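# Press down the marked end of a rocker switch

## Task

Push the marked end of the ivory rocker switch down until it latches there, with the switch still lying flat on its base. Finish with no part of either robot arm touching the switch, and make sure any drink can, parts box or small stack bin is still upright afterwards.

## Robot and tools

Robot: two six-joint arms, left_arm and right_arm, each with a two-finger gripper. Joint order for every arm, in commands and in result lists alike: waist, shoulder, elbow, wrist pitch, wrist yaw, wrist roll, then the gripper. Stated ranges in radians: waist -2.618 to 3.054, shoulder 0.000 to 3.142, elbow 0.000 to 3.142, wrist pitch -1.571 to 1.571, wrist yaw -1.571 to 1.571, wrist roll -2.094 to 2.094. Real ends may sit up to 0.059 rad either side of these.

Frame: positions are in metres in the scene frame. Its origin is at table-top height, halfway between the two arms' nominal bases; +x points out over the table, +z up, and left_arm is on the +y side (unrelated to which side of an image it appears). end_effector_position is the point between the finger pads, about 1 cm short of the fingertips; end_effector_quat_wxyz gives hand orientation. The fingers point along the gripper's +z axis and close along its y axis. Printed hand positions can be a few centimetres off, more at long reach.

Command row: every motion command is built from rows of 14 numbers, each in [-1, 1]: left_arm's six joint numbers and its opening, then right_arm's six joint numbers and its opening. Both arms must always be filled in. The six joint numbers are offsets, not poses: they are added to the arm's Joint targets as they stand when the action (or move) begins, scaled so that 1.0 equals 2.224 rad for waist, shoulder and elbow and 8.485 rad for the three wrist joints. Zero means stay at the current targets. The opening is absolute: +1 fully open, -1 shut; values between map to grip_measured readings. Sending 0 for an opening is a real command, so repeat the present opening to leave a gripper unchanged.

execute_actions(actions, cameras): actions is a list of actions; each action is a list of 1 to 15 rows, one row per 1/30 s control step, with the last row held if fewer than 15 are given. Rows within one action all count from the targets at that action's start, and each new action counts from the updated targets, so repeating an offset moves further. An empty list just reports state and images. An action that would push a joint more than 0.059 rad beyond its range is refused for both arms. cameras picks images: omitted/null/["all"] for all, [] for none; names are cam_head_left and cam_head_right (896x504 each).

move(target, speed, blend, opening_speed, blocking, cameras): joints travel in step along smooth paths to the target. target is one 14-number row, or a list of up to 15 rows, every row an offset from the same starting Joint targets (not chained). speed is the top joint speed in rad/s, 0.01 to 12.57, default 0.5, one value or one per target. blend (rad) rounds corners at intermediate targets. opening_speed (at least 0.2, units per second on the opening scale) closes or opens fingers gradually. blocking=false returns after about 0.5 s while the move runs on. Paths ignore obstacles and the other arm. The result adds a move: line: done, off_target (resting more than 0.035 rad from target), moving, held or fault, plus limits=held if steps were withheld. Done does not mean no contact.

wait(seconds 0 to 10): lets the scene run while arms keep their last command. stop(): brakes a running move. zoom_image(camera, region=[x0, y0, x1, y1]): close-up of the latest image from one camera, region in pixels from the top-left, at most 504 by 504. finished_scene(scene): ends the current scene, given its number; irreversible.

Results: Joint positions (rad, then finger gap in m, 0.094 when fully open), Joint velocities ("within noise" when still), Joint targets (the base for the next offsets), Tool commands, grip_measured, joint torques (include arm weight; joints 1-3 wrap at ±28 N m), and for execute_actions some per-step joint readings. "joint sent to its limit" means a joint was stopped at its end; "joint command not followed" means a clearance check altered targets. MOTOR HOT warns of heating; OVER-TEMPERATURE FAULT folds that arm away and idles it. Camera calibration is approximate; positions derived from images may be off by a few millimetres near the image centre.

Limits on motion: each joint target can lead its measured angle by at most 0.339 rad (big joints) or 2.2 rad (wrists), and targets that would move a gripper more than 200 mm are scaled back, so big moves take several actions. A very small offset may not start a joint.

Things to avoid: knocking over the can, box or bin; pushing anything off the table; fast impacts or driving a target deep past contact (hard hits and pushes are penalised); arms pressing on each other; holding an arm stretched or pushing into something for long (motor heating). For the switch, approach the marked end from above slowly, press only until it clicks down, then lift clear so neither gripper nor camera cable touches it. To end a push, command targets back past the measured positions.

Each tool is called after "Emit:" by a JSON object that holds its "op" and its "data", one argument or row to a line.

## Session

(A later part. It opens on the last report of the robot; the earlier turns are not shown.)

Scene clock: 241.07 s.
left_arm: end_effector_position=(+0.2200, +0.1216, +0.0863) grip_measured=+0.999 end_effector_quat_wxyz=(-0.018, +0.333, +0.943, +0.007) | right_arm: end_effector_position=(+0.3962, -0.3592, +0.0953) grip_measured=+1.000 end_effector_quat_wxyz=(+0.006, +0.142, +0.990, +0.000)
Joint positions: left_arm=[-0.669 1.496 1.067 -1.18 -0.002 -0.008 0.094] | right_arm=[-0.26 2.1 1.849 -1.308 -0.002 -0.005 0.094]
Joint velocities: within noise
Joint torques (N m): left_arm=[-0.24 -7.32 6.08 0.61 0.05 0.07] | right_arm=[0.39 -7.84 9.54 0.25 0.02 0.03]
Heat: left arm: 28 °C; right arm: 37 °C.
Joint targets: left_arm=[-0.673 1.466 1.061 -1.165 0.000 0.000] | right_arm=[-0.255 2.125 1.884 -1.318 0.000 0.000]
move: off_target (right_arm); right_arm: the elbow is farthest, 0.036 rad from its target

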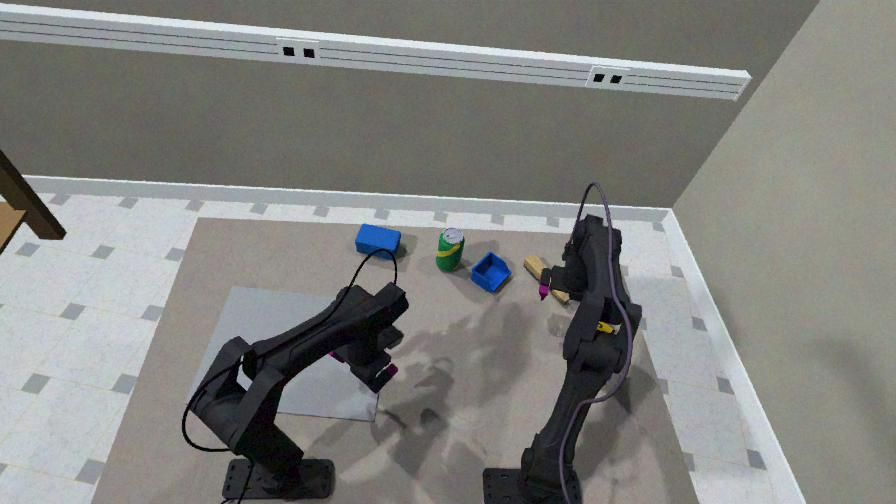

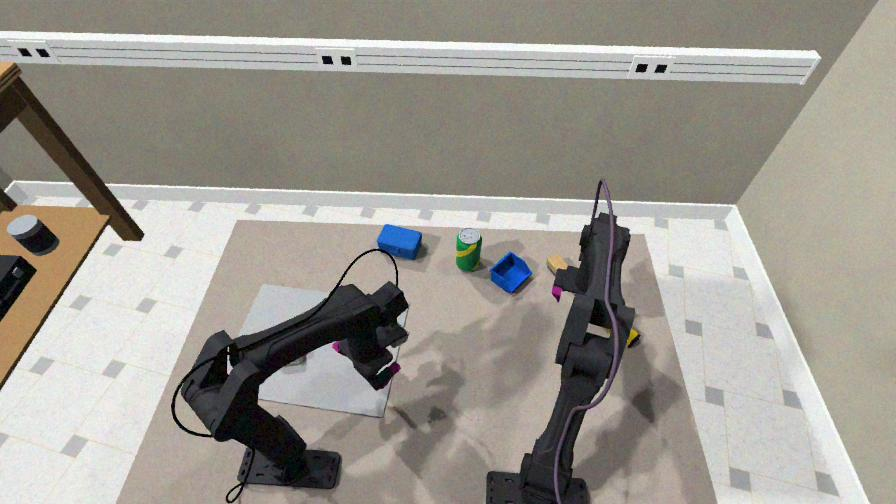

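Emit:
{"op": "move", "data": {
  "target": [
    [0.2374, 0.1473, 0.1077, 0.0097, 0, 0, -1, 0.1093, -0.1814, -0.3007, 0.0293, 0, 0, -1],
    [0.2374, 0.1679, 0.0599, 0.0276, 0, 0, -1, 0.1093, -0.1595, -0.3491, 0.0477, 0, 0, -1]
  ],
  "speed": [0.7, 0.15]
}}

Scene clock: 274.07 s.
left_arm: end_effector_position=(+0.3510, +0.2215, +0.0322) grip_measured=-0.995 end_effector_quat_wxyz=(+0.002, +0.077, +0.997, +0.000) | right_arm: end_effector_position=(+0.3093, -0.2559, +0.0333) grip_measured=-0.996 end_effector_quat_wxyz=(+0.006, +0.019, +1.000, +0.001)
Joint positions: left_arm=[-0.144 1.821 1.2 -0.946 -0.001 -0.008 0] | right_arm=[-0.013 1.757 1.125 -0.927 -0.002 -0.005 0]
Joint velocities: within noise
Joint torques (N m): left_arm=[-0.1 -6.01 5.89 0.67 0 0.04] | right_arm=[0.1 -5.53 4.68 0.49 0.01 0.03]
Heat: left arm: 28 °C; right arm: 35 °C.
Joint targets: left_arm=[-0.145 1.839 1.194 -0.930 0.000 0.000] | right_arm=[-0.012 1.771 1.108 -0.914 0.000 0.000]
move: done

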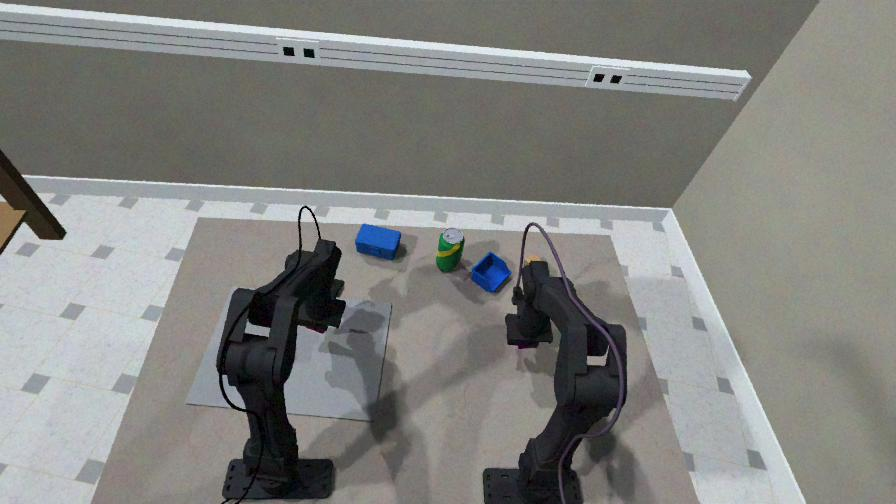

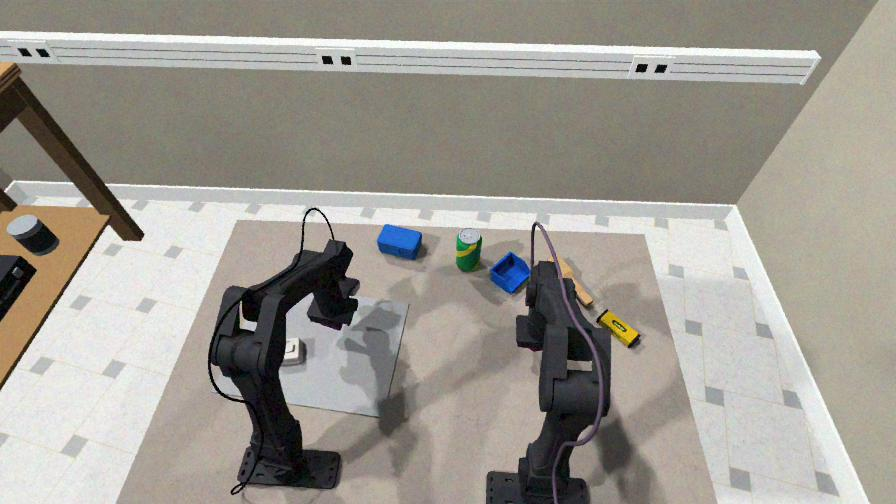

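Emit:
{"op": "move", "data": {
  "target": [0, 0.0026, -0.0060, 0.0022, 0, 0, -1, 0, 0.0027, -0.0060, 0.0023, 0, 0, -1],
  "speed": 0.05,
  "cameras": []
}}

Emit:
{"op": "move", "data": {
  "target": [0, 0.0026, -0.0060, 0.0022, 0, 0, -1, 0, 0.0027, -0.0060, 0.0023, 0, 0, -1],
  "speed": 0.05,
  "cameras": []
}}

Emit:
{"op": "move", "data": {
  "target": [0, 0.0013, -0.0030, 0.0011, 0, 0, -1, 0, 0.0013, -0.0030, 0.0011, 0, 0, -1],
  "speed": 0.05,
  "cameras": []
}}

Scene clock: 277.67 s.
left_arm: end_effector_position=(+0.3514, +0.2215, +0.0294) grip_measured=-0.995 end_effector_quat_wxyz=(+0.005, +0.077, +0.997, +0.000) | right_arm: end_effector_position=(+0.3096, -0.2559, +0.0303) grip_measured=-0.996 end_effector_quat_wxyz=(+0.009, +0.019, +1.000, +0.001)
Joint positions: left_arm=[-0.144 1.821 1.187 -0.928 -0.001 -0.008 0] | right_arm=[-0.013 1.757 1.112 -0.907 -0.002 -0.005 0]
Joint velocities: within noise
Joint torques (N m): left_arm=[-0.06 -5.71 5.63 0.69 0.04 0.06] | right_arm=[0.09 -5.11 4.64 0.48 0.02 0.02]
Heat: left arm: 27 °C; right arm: 35 °C.
Joint targets: left_arm=[-0.145 1.845 1.180 -0.912 0.000 0.000] | right_arm=[-0.012 1.777 1.094 -0.894 0.000 0.000]
move: done
No camera images: "cameras" was empty.

Scene clock: 278.57 s.
left_arm: end_effector_position=(+0.3504, +0.2216, +0.0233) grip_measured=-0.995 end_effector_quat_wxyz=(+0.003, +0.077, +0.997, +0.000) | right_arm: end_effector_position=(+0.3090, -0.2559, +0.0251) grip_measured=-0.996 end_effector_quat_wxyz=(+0.008, +0.019, +1.000, +0.001)
Joint positions: left_arm=[-0.144 1.831 1.174 -0.909 -0.001 -0.008 0] | right_arm=[-0.013 1.765 1.099 -0.888 -0.002 -0.005 0]
Joint velocities: within noise
Joint torques (N m): left_arm=[-0.03 -6.05 5.7 0.7 0.01 0.05] | right_arm=[0.1 -5.22 4.63 0.5 0.01 0.03]
Heat: left arm: 27 °C; right arm: 35 °C.
Joint targets: left_arm=[-0.145 1.851 1.167 -0.893 0.000 0.000] | right_arm=[-0.012 1.783 1.081 -0.874 0.000 0.000]
move: done
No camera images: "cameras" was empty.

Scene clock: 279.30 s.
left_arm: end_effector_position=(+0.3503, +0.2216, +0.0217) grip_measured=-0.995 end_effector_quat_wxyz=(+0.004, +0.077, +0.997, +0.000) | right_arm: end_effector_position=(+0.3112, -0.2560, +0.0251) grip_measured=-0.996 end_effector_quat_wxyz=(+0.013, +0.019, +1.000, +0.000)
Joint positions: left_arm=[-0.144 1.831 1.167 -0.9 -0.001 -0.008 0] | right_arm=[-0.013 1.765 1.099 -0.879 -0.002 -0.005 0]
Joint velocities: within noise
Joint torques (N m): left_arm=[-0.09 -5.83 5.7 0.68 0.03 0.04] | right_arm=[0.12 -5.03 4.11 0.56 0.02 0.03]
Heat: left arm: 27 °C; right arm: 35 °C.
Joint targets: left_arm=[-0.145 1.854 1.160 -0.884 0.000 0.000] | right_arm=[-0.012 1.786 1.074 -0.865 0.000 0.000]
move: done
No camera images: "cameras" was empty.

Emit:
{"op": "move", "data": {
  "target": [0, 0.0026, -0.0060, 0.0022, 0, 0, -1, 0, 0.0013, -0.0030, 0.0011, 0, 0, -1],
  "speed": 0.05,
  "cameras": []
}}

Emit:
{"op": "move", "data": {
  "target": [0, 0.0013, -0.0030, 0.0011, 0, 0, -1, 0, 0.0013, -0.0030, 0.0011, 0, 0, -1],
  "speed": 0.05,
  "cameras": []
}}

Scene clock: 281.27 s.
left_arm: end_effector_position=(+0.3494, +0.2218, +0.0161) grip_measured=-0.995 end_effector_quat_wxyz=(+0.002, +0.077, +0.997, +0.000) | right_arm: end_effector_position=(+0.3089, -0.2559, +0.0209) grip_measured=-0.996 end_effector_quat_wxyz=(+0.009, +0.019, +1.000, +0.001)
Joint positions: left_arm=[-0.144 1.839 1.154 -0.881 -0.001 -0.008 0] | right_arm=[-0.013 1.77 1.087 -0.869 -0.002 -0.005 0]
Joint velocities: within noise
Joint torques (N m): left_arm=[-0.08 -5.97 5.57 0.67 0.02 0.04] | right_arm=[0.1 -5.22 4.48 0.5 0.01 0.03]
Heat: left arm: 27 °C; right arm: 35 °C.
Joint targets: left_arm=[-0.145 1.860 1.147 -0.865 0.000 0.000] | right_arm=[-0.012 1.788 1.068 -0.856 0.000 0.000]
move: done
No camera images: "cameras" was empty.

Scene clock: 282.03 s.
left_arm: end_effector_position=(+0.3493, +0.2218, +0.0146) grip_measured=-0.995 end_effector_quat_wxyz=(+0.003, +0.077, +0.997, +0.000) | right_arm: end_effector_position=(+0.3083, -0.2559, +0.0191) grip_measured=-0.996 end_effector_quat_wxyz=(+0.010, +0.019, +1.000, +0.001)
Joint positions: left_arm=[-0.144 1.839 1.147 -0.872 -0.001 -0.008 0] | right_arm=[-0.013 1.77 1.079 -0.86 -0.002 -0.005 0]
Joint velocities: within noise
Joint torques (N m): left_arm=[-0.1 -5.76 5.63 0.7 0.01 0.04] | right_arm=[0.1 -5 4.57 0.55 0.01 0.03]
Heat: left arm: 27 °C; right arm: 35 °C.
Joint targets: left_arm=[-0.145 1.863 1.141 -0.856 0.000 0.000] | right_arm=[-0.012 1.791 1.061 -0.846 0.000 0.000]
move: done
No camera images: "cameras" was empty.

Emit:
{"op": "move", "data": {
  "target": [0, 0.0013, -0.0030, 0.0011, 0, 0, -1, 0, 0.0013, -0.0030, 0.0011, 0, 0, -1],
  "speed": 0.05,
  "cameras": []
}}

Emit:
{"op": "move", "data": {
  "target": [0, 0.0013, -0.0030, 0.0011, 0, 0, -1, 0, 0.0013, -0.0030, 0.0011, 0, 0, -1],
  "speed": 0.05,
  "cameras": []
}}

Emit:
{"op": "move", "data": {
  "target": [0, 0.0013, -0.0030, 0.0011, 0, 0, -1, 0, 0.0013, -0.0030, 0.0011, 0, 0, -1],
  "speed": 0.05,
  "cameras": []
}}

Scene clock: 284.37 s.
left_arm: end_effector_position=(+0.3485, +0.2219, +0.0111) grip_measured=-0.995 end_effector_quat_wxyz=(+0.002, +0.077, +0.997, +0.000) | right_arm: end_effector_position=(+0.3078, -0.2558, +0.0159) grip_measured=-0.996 end_effector_quat_wxyz=(+0.009, +0.019, +1.000, +0.001)
Joint positions: left_arm=[-0.144 1.845 1.14 -0.862 -0.001 -0.008 0] | right_arm=[-0.013 1.776 1.072 -0.85 -0.002 -0.005 0]
Joint velocities: within noise
Joint torques (N m): left_arm=[-0.12 -6.11 5.59 0.66 0.02 0.09] | right_arm=[0.1 -5.19 4.52 0.52 0.02 0.02]
Heat: left arm: 27 °C; right arm: 35 °C.
Joint targets: left_arm=[-0.145 1.865 1.134 -0.847 0.000 0.000] | right_arm=[-0.012 1.794 1.054 -0.837 0.000 0.000]
move: done
No camera images: "cameras" was empty.

Scene clock: 285.10 s.
left_arm: end_effector_position=(+0.3485, +0.2219, +0.0098) grip_measured=-0.995 end_effector_quat_wxyz=(+0.003, +0.077, +0.997, +0.000) | right_arm: end_effector_position=(+0.3098, -0.2559, +0.0160) grip_measured=-0.996 end_effector_quat_wxyz=(+0.013, +0.019, +1.000, +0.000)
Joint positions: left_arm=[-0.144 1.845 1.134 -0.853 -0.001 -0.008 0] | right_arm=[-0.013 1.776 1.072 -0.842 -0.002 -0.005 0]
Joint velocities: within noise
Joint torques (N m): left_arm=[-0.12 -5.85 5.63 0.67 -0.01 0.08] | right_arm=[0.09 -5.01 4.01 0.54 0.01 0.03]
Heat: left arm: 27 °C; right arm: 35 °C.
Joint targets: left_arm=[-0.145 1.868 1.127 -0.837 0.000 0.000] | right_arm=[-0.012 1.797 1.048 -0.828 0.000 0.000]
move: done
No camera images: "cameras" was empty.

Scene clock: 285.83 s.
left_arm: end_effector_position=(+0.3494, +0.2218, +0.0092) grip_measured=-0.995 end_effector_quat_wxyz=(+0.006, +0.077, +0.997, +0.000) | right_arm: end_effector_position=(+0.3076, -0.2558, +0.0119) grip_measured=-0.996 end_effector_quat_wxyz=(+0.009, +0.019, +1.000, +0.001)
Joint positions: left_arm=[-0.144 1.845 1.131 -0.846 -0.001 -0.008 0] | right_arm=[-0.013 1.781 1.061 -0.833 -0.002 -0.005 0]
Joint velocities: within noise
Joint torques (N m): left_arm=[-0.12 -5.52 5.08 0.74 0 0.03] | right_arm=[0.09 -5.22 4.27 0.57 0.01 0.03]
Heat: left arm: 27 °C; right arm: 35 °C.
Joint targets: left_arm=[-0.145 1.871 1.121 -0.828 0.000 0.000] | right_arm=[-0.012 1.800 1.041 -0.818 0.000 0.000]
move: done
No camera images: "cameras" was empty.

Emit:
{"op": "move", "data": {
  "target": [0, -0.0256, 0.0598, -0.0224, 0, 0, -1, 0, 0.0013, -0.0030, 0.0011, 0, 0, -1],
  "speed": 0.2,
  "cameras": []
}}

Emit:
{"op": "move", "data": {
  "target": [0, 0, 0, 0, 0, 0, -1, 0, 0.0013, -0.0030, 0.0011, 0, 0, -1],
  "speed": 0.05,
  "cameras": []
}}

Emit:
{"op": "move", "data": {
  "target": [0, 0, 0, 0, 0, 0, -1, 0, 0.0013, -0.0030, 0.0011, 0, 0, -1],
  "speed": 0.05,
  "cameras": []
}}

Scene clock: 289.70 s.
left_arm: end_effector_position=(+0.3435, +0.2227, +0.0321) grip_measured=-0.995 end_effector_quat_wxyz=(-0.027, +0.077, +0.997, +0.003) | right_arm: end_effector_position=(+0.3069, -0.2558, +0.0100) grip_measured=-0.996 end_effector_quat_wxyz=(+0.010, +0.019, +1.000, +0.001)
Joint positions: left_arm=[-0.144 1.845 1.23 -1.009 -0.001 -0.008 0] | right_arm=[-0.013 1.781 1.053 -0.823 -0.002 -0.005 0]
Joint velocities: within noise
Joint torques (N m): left_arm=[-0.08 -10.36 8.65 0.36 0.01 0.03] | right_arm=[0.1 -5 4.42 0.54 0.01 0.02]
Heat: left arm: 28 °C; right arm: 35 °C.
Joint targets: left_arm=[-0.145 1.814 1.254 -1.018 0.000 0.000] | right_arm=[-0.012 1.803 1.034 -0.809 0.000 0.000]
move: done
No camera images: "cameras" was empty.

Scene clock: 290.43 s.
left_arm: end_effector_position=(+0.3434, +0.2228, +0.0321) grip_measured=-0.995 end_effector_quat_wxyz=(-0.027, +0.077, +0.997, +0.003) | right_arm: end_effector_position=(+0.3057, -0.2557, +0.0068) grip_measured=-0.996 end_effector_quat_wxyz=(+0.007, +0.019, +1.000, +0.001)
Joint positions: left_arm=[-0.144 1.845 1.23 -1.01 -0.001 -0.008 0] | right_arm=[-0.013 1.787 1.045 -0.814 -0.002 -0.005 0]
Joint velocities: within noise
Joint torques (N m): left_arm=[-0.09 -10.35 8.69 0.34 0.05 0.06] | right_arm=[0.1 -5.2 4.45 0.53 0.02 0.03]
Heat: left arm: 28 °C; right arm: 35 °C.
Joint targets: left_arm=[-0.145 1.814 1.254 -1.018 0.000 0.000] | right_arm=[-0.012 1.806 1.028 -0.800 0.000 0.000]
move: done
No camera images: "cameras" was empty.

Scene clock: 291.17 s.
left_arm: end_effector_position=(+0.3434, +0.2228, +0.0321) grip_measured=-0.995 end_effector_quat_wxyz=(-0.027, +0.077, +0.997, +0.003) | right_arm: end_effector_position=(+0.3080, -0.2558, +0.0068) grip_measured=-0.996 end_effector_quat_wxyz=(+0.012, +0.019, +1.000, +0.000)
Joint positions: left_arm=[-0.144 1.845 1.23 -1.01 -0.001 -0.008 0] | right_arm=[-0.013 1.787 1.045 -0.805 -0.002 -0.005 0]
Joint velocities: within noise
Joint torques (N m): left_arm=[-0.18 -10.28 8.62 0.32 0.05 0.04] | right_arm=[0.1 -5.03 3.92 0.55 0.02 0.02]
Heat: left arm: 28 °C; right arm: 35 °C.
Joint targets: left_arm=[-0.145 1.814 1.254 -1.018 0.000 0.000] | right_arm=[-0.012 1.809 1.021 -0.791 0.000 0.000]
move: done
No camera images: "cameras" was empty.

Emit:
{"op": "move", "data": {
  "target": [0, 0, 0, 0, 0, 0, -1, 0, 0.0013, -0.0030, 0.0011, 0, 0, -1],
  "speed": 0.05,
  "cameras": []
}}

Emit:
{"op": "move", "data": {
  "target": [0, 0, 0, 0, 0, 0, -1, 0, 0.0013, -0.0030, 0.0011, 0, 0, -1],
  "speed": 0.05,
  "cameras": []
}}

Scene clock: 293.30 s.
left_arm: end_effector_position=(+0.3433, +0.2228, +0.0321) grip_measured=-0.995 end_effector_quat_wxyz=(-0.027, +0.077, +0.997, +0.003) | right_arm: end_effector_position=(+0.3066, -0.2558, +0.0054) grip_measured=-0.996 end_effector_quat_wxyz=(+0.011, +0.019, +1.000, +0.000)
Joint positions: left_arm=[-0.144 1.845 1.23 -1.01 -0.001 -0.008 0] | right_arm=[-0.013 1.787 1.039 -0.801 -0.002 -0.005 0]
Joint velocities: within noise
Joint torques (N m): left_arm=[-0.18 -10.26 8.57 0.32 0.02 0.05] | right_arm=[0.09 -4.81 3.88 0.61 0.02 0.02]
Heat: left arm: 29 °C; right arm: 35 °C.
Joint targets: left_arm=[-0.145 1.814 1.254 -1.018 0.000 0.000] | right_arm=[-0.012 1.812 1.014 -0.781 0.000 0.000]
move: done
No camera images: "cameras" was empty.

Scene clock: 294.00 s.
left_arm: end_effector_position=(+0.3433, +0.2228, +0.0321) grip_measured=-0.995 end_effector_quat_wxyz=(-0.027, +0.077, +0.997, +0.003) | right_arm: end_effector_position=(+0.3064, -0.2558, +0.0051) grip_measured=-0.996 end_effector_quat_wxyz=(+0.011, +0.019, +1.000, +0.000)
Joint positions: left_arm=[-0.144 1.845 1.23 -1.01 -0.001 -0.008 0] | right_arm=[-0.013 1.787 1.038 -0.8 -0.002 -0.005 0]
Joint velocities: within noise
Joint torques (N m): left_arm=[-0.21 -10.25 8.55 0.34 0.01 0.05] | right_arm=[0.09 -4.62 3.43 0.7 0.01 0.03]
Heat: left arm: 29 °C; right arm: 35 °C.
Joint targets: left_arm=[-0.145 1.814 1.254 -1.018 0.000 0.000] | right_arm=[-0.012 1.814 1.007 -0.772 0.000 0.000]
move: done
No camera images: "cameras" was empty.

Emit:
{"op": "move", "data": {
  "target": [
    [0.0382, -0.1412, 0, 0.1435, 0, 0, -1, 0, -0.1412, 0.1093, 0.1146, 0, 0, -1],
    [0.0719, -0.1223, -0.4056, 0.2278, -0.0167, -0.0053, 1, 0, -0.1178, -0.2806, 0.1939, -0.0005, -0.0022, 1]
  ],
  "speed": [0.8, 0.8]
}}

Scene clock: 305.13 s.
left_arm: end_effector_position=(+0.4306, +0.2923, +0.1097) grip_measured=+0.999 end_effector_quat_wxyz=(+0.600, -0.049, +0.798, +0.038) | right_arm: end_effector_position=(+0.4093, -0.2602, +0.1092) grip_measured=+0.997 end_effector_quat_wxyz=(+0.592, +0.010, +0.806, -0.017)
Joint positions: left_arm=[0.009 1.53 0.352 0.894 -0.128 -0.035 0.094] | right_arm=[-0.013 1.543 0.395 0.844 -0.002 -0.017 0.094]
Joint velocities: within noise
Joint torques (N m): left_arm=[0.38 -3.66 5.96 2.41 -0.17 -0.14] | right_arm=[0.09 -3.73 4.96 2.42 -0.04 -0.04]
Heat: left arm: 30 °C; right arm: 36 °C.
Joint targets: left_arm=[0.015 1.542 0.351 0.915 -0.142 -0.045] | right_arm=[-0.012 1.552 0.384 0.873 -0.004 -0.019]
move: done

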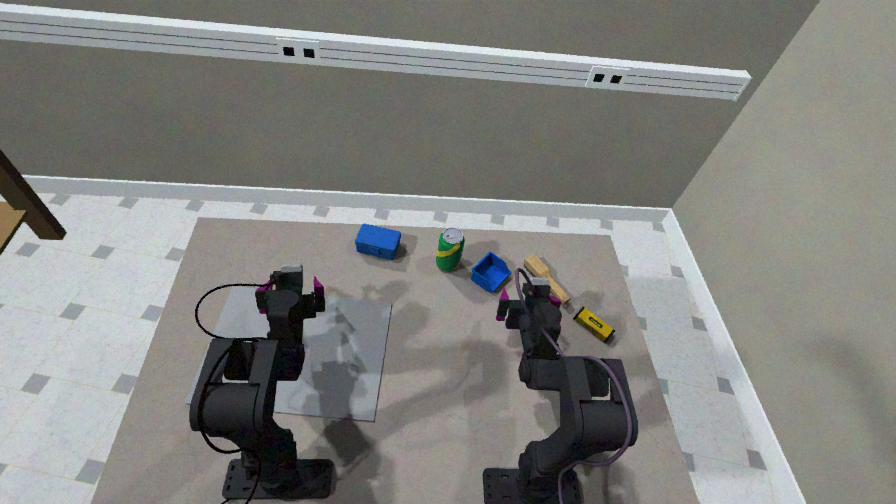

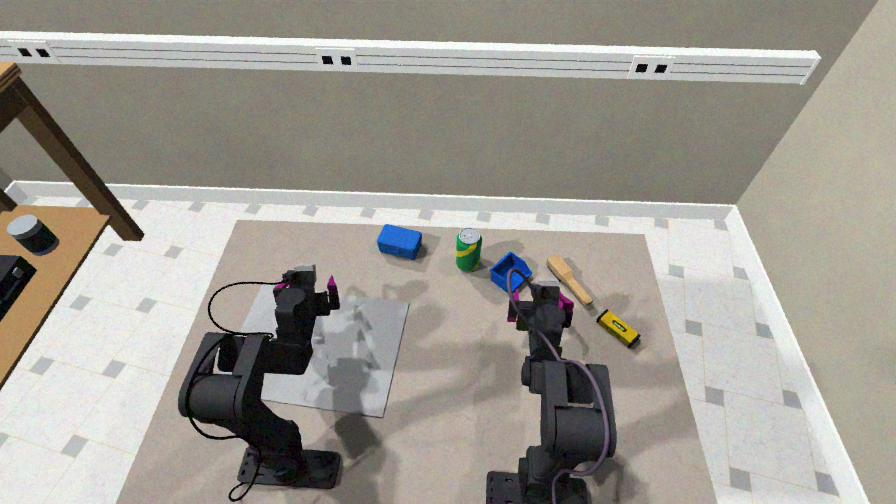

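Emit:
{"op": "move", "data": {
  "target": [
    [0.1506, -0.0189, 0.2918, -0.0843, 0.0167, 0.0053, -1, 0, 0, 0, 0, 0, 0, 1],
    [0.308, 0.0036, 0.3817, -0.2493, 0.0167, 0.0053, -1, 0, 0, 0, 0, 0, 0, 1]
  ],
  "speed": 1.5,
  "blend": [0.3, 0]
}}

Emit:
{"op": "zoom_image", "data": {
  "camera": "cam_head_left",
  "region": [230, 310, 310, 390]
}}

Emit:
{"op": "zoom_image", "data": {
  "camera": "cam_head_right",
  "region": [250, 310, 330, 390]
}}

Scene clock: 312.07 s.
left_arm: end_effector_position=(+0.2394, +0.4399, +0.1030) grip_measured=-0.995 end_effector_quat_wxyz=(+0.006, -0.337, +0.942, +0.007) | right_arm: end_effector_position=(+0.4094, -0.2602, +0.1094) grip_measured=+0.997 end_effector_quat_wxyz=(+0.592, +0.010, +0.806, -0.017)
Joint positions: left_arm=[0.695 1.536 1.172 -1.192 -0.01 -0.01 0] | right_arm=[-0.013 1.543 0.395 0.845 -0.002 -0.017 0.094]
Joint velocities: within noise
Joint torques (N m): left_arm=[0.43 -4.19 9.48 0.46 0.14 0.09] | right_arm=[0.1 -3.73 4.97 2.42 -0.04 -0.04]
Heat: left arm: 29 °C; right arm: 38 °C.
Joint targets: left_arm=[0.700 1.550 1.200 -1.201 0.000 0.000] | right_arm=[-0.012 1.552 0.384 0.873 -0.004 -0.019]
move: done

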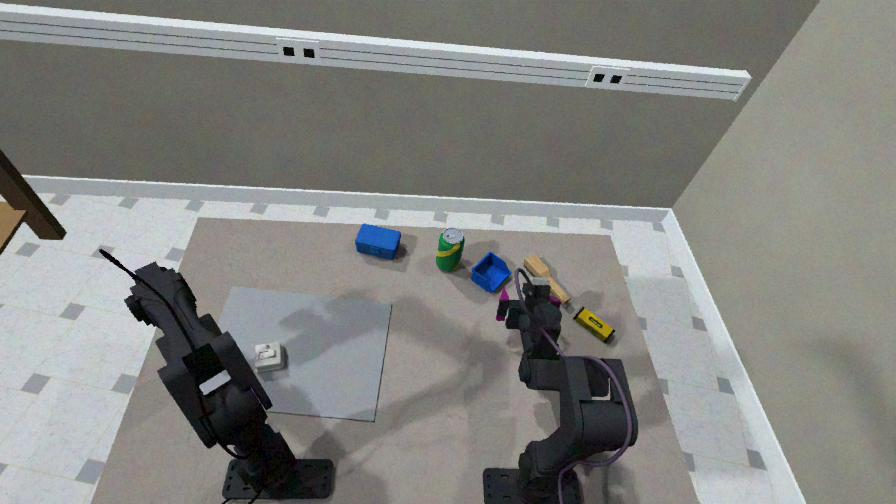

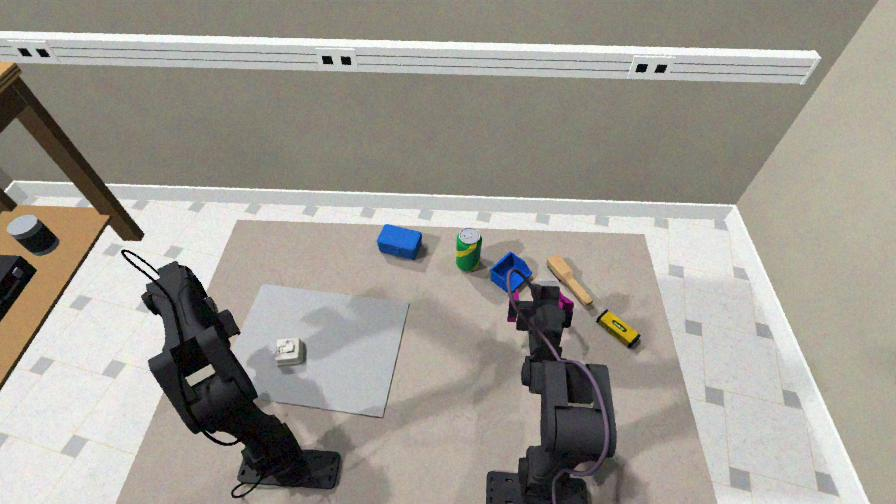

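Scaled by 6.300 from the camera's 896x504 image, which has a finer 1280x720 frame.

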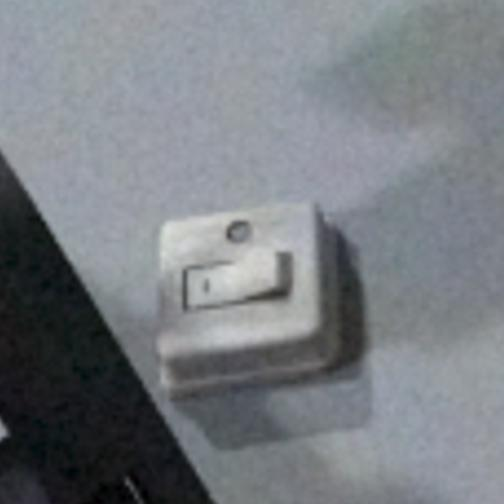

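Scaled by 6.300 from the camera's 896x504 image, which has a finer 1280x720 frame.

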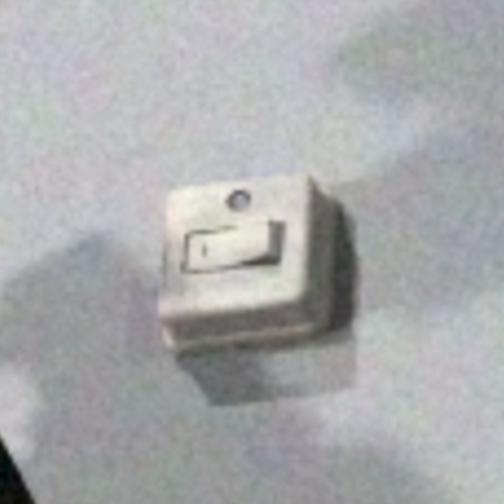

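Emit:
{"op": "move", "data": {
  "target": [
    [-0.2168, 0.0171, -0.0567, 0.0147, 0, 0, -1, 0, 0, 0, 0, 0, 0, 1],
    [-0.2168, 0.0261, -0.0827, 0.0251, 0, 0, -1, 0, 0, 0, 0, 0, 0, 1],
    [-0.2168, 0.0405, -0.1093, 0.0358, 0, 0, -1, 0, 0, 0, 0, 0, 0, 1],
    [-0.2168, -0.0045, 0.0225, -0.0058, 0, 0, -1, 0, 0, 0, 0, 0, 0, 1]
  ],
  "speed": [0.8, 0.4, 0.1, 0.6]
}}

Emit:
{"op": "zoom_image", "data": {
  "camera": "cam_head_right",
  "region": [250, 310, 330, 390]
}}

Scene clock: 318.67 s.
left_arm: end_effector_position=(+0.2976, +0.3273, +0.1108) grip_measured=-0.995 end_effector_quat_wxyz=(-0.001, -0.105, +0.994, +0.001) | right_arm: end_effector_position=(+0.4094, -0.2602, +0.1094) grip_measured=+0.997 end_effector_quat_wxyz=(+0.592, +0.010, +0.806, -0.017)
Joint positions: left_arm=[0.22 1.564 1.231 -1.24 -0.003 -0.009 0] | right_arm=[-0.013 1.543 0.395 0.845 -0.002 -0.017 0.094]
Joint velocities: within noise
Joint torques (N m): left_arm=[-0.14 -7.56 8.61 0.44 0.05 0.06] | right_arm=[0.1 -3.73 4.97 2.42 -0.04 -0.04]
Heat: left arm: 28 °C; right arm: 39 °C.
Joint targets: left_arm=[0.218 1.540 1.251 -1.249 0.000 0.000] | right_arm=[-0.012 1.552 0.384 0.873 -0.004 -0.019]
move: done

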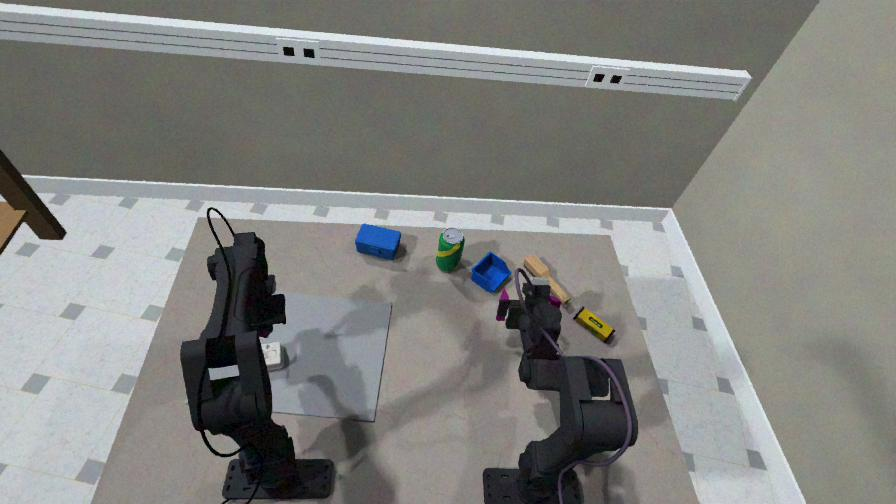

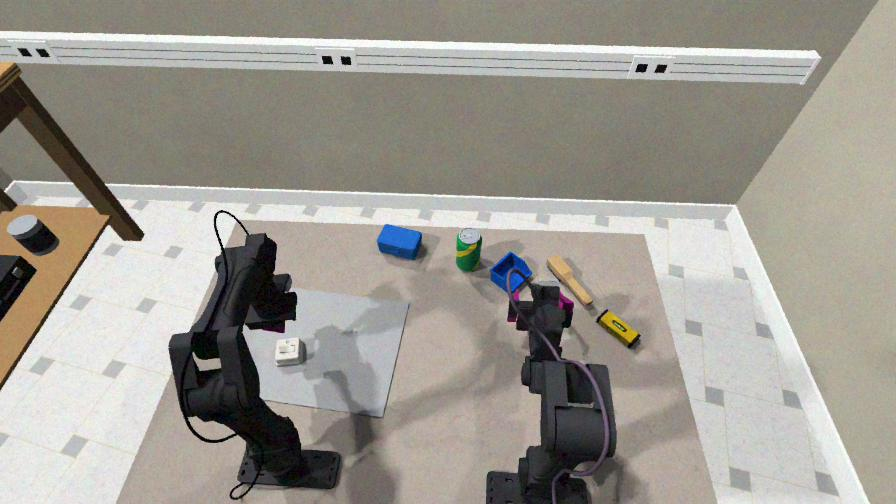

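Scaled by 6.300 from the camera's 896x504 image, which has a finer 1280x720 frame.

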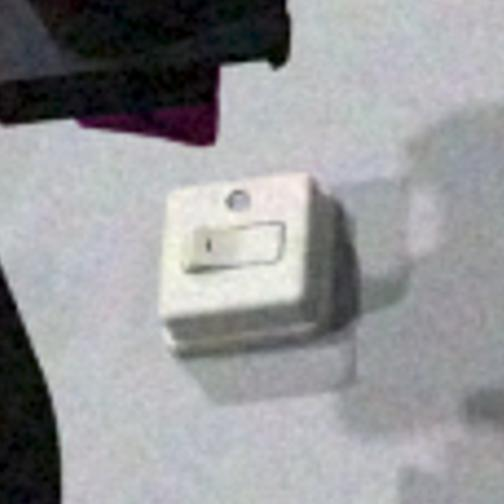

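Emit:
{"op": "move", "data": {
  "target": [
    [0.0337, 0.0247, -0.0760, 0.0204, 0, 0, -1, 0, 0, 0, 0, 0, 0, 1],
    [0.0337, 0.0337, -0.1025, 0.0308, 0, 0, -1, 0, 0, 0, 0, 0, 0, 1],
    [0.0337, 0.0481, -0.1286, 0.0414, 0, 0, -1, 0, 0, 0, 0, 0, 0, 1],
    [0.0337, 0, 0, 0, 0, 0, -1, 0, 0, 0, 0, 0, 0, 1]
  ],
  "speed": [1.0, 0.5, 0.15, 0.8]
}}

Emit:
{"op": "zoom_image", "data": {
  "camera": "cam_head_right",
  "region": [250, 310, 330, 390]
}}

Scene clock: 325.17 s.
left_arm: end_effector_position=(+0.2936, +0.3456, +0.1120) grip_measured=-0.995 end_effector_quat_wxyz=(+0.001, -0.140, +0.990, +0.001) | right_arm: end_effector_position=(+0.4094, -0.2602, +0.1094) grip_measured=+0.997 end_effector_quat_wxyz=(+0.592, +0.010, +0.806, -0.017)
Joint positions: left_arm=[0.29 1.561 1.233 -1.24 -0.003 -0.009 0] | right_arm=[-0.013 1.543 0.395 0.845 -0.002 -0.017 0.094]
Joint velocities: within noise
Joint torques (N m): left_arm=[0.24 -7.31 8.44 0.46 0.02 0.09] | right_arm=[0.09 -3.73 4.97 2.41 -0.04 -0.04]
Heat: left arm: 28 °C; right arm: 40 °C.
Joint targets: left_arm=[0.293 1.540 1.251 -1.250 0.000 0.000] | right_arm=[-0.012 1.552 0.384 0.873 -0.004 -0.019]
move: done

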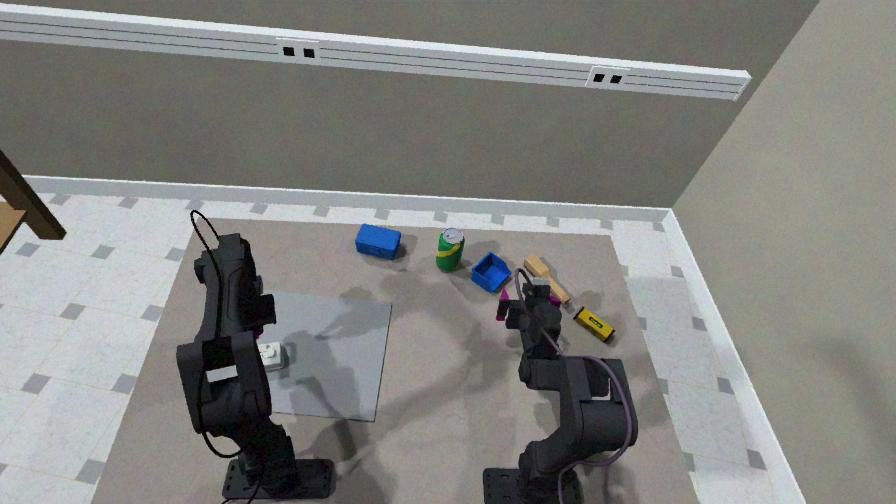

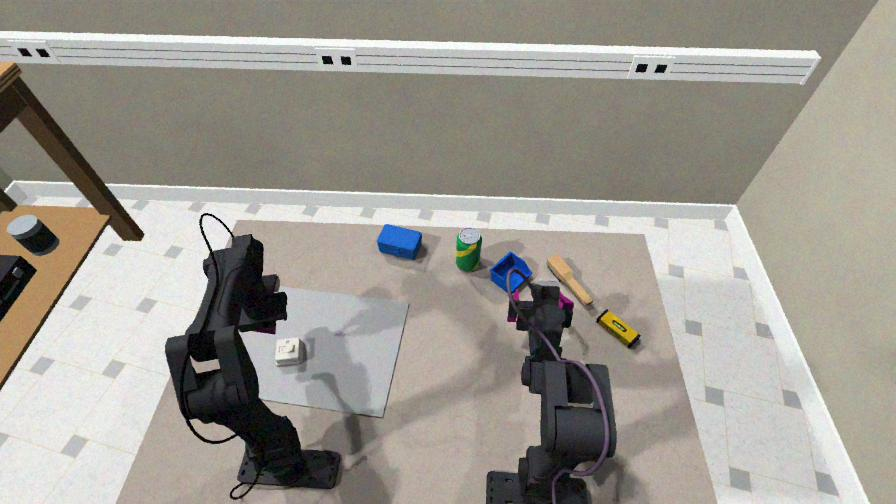

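Scaled by 6.300 from the camera's 896x504 image, which has a finer 1280x720 frame.

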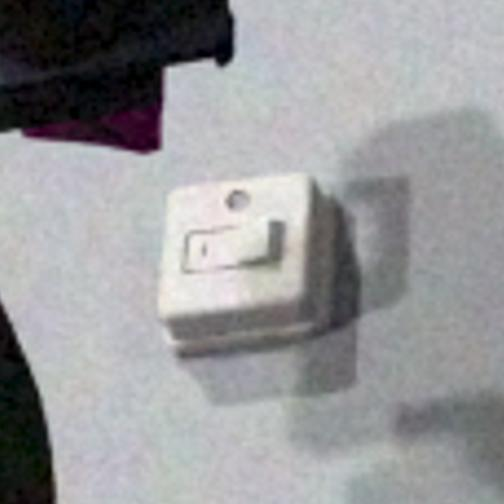

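Emit:
{"op": "zoom_image", "data": {
  "camera": "cam_head_left",
  "region": [270, 30, 330, 70]
}}

Emit:
{"op": "zoom_image", "data": {
  "camera": "cam_head_right",
  "region": [310, 40, 370, 80]
}}

Emit:
{"op": "zoom_image", "data": {
  "camera": "cam_head_left",
  "region": [580, 210, 640, 260]
}}

Emit:
{"op": "zoom_image", "data": {
  "camera": "cam_head_right",
  "region": [615, 210, 675, 260]
}}

Scaled by 8.400 from the camera's 896x504 image, which has a finer 1280x720 frame.

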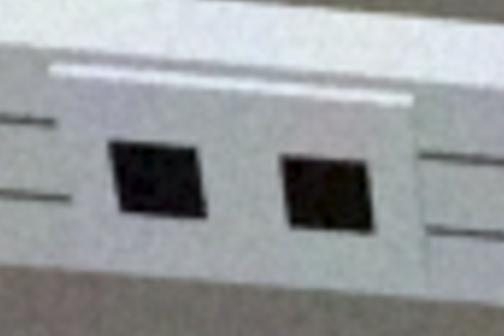

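Scaled by 8.400 from the camera's 896x504 image, which has a finer 1280x720 frame.

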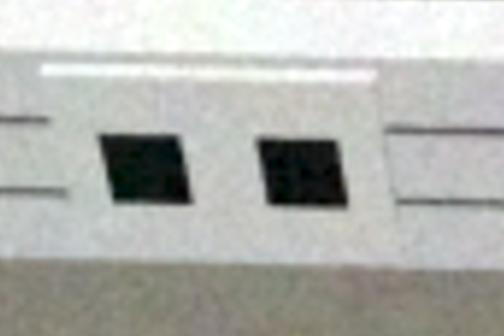

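Scaled by 8.400 from the camera's 896x504 image, which has a finer 1280x720 frame.

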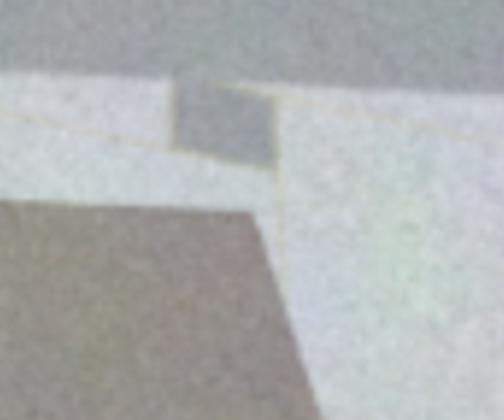

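Scaled by 8.400 from the camera's 896x504 image, which has a finer 1280x720 frame.

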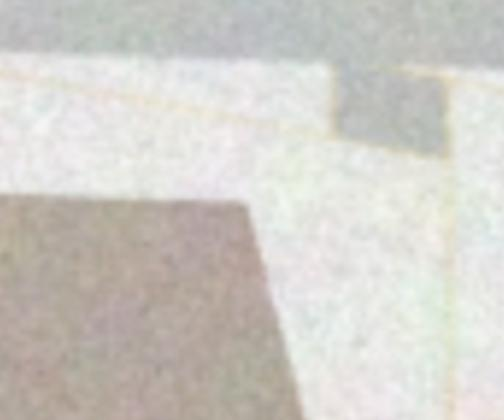

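Emit:
{"op": "finished_scene", "data": {
  "scene": 1
}}

The scene is finished: the task was done.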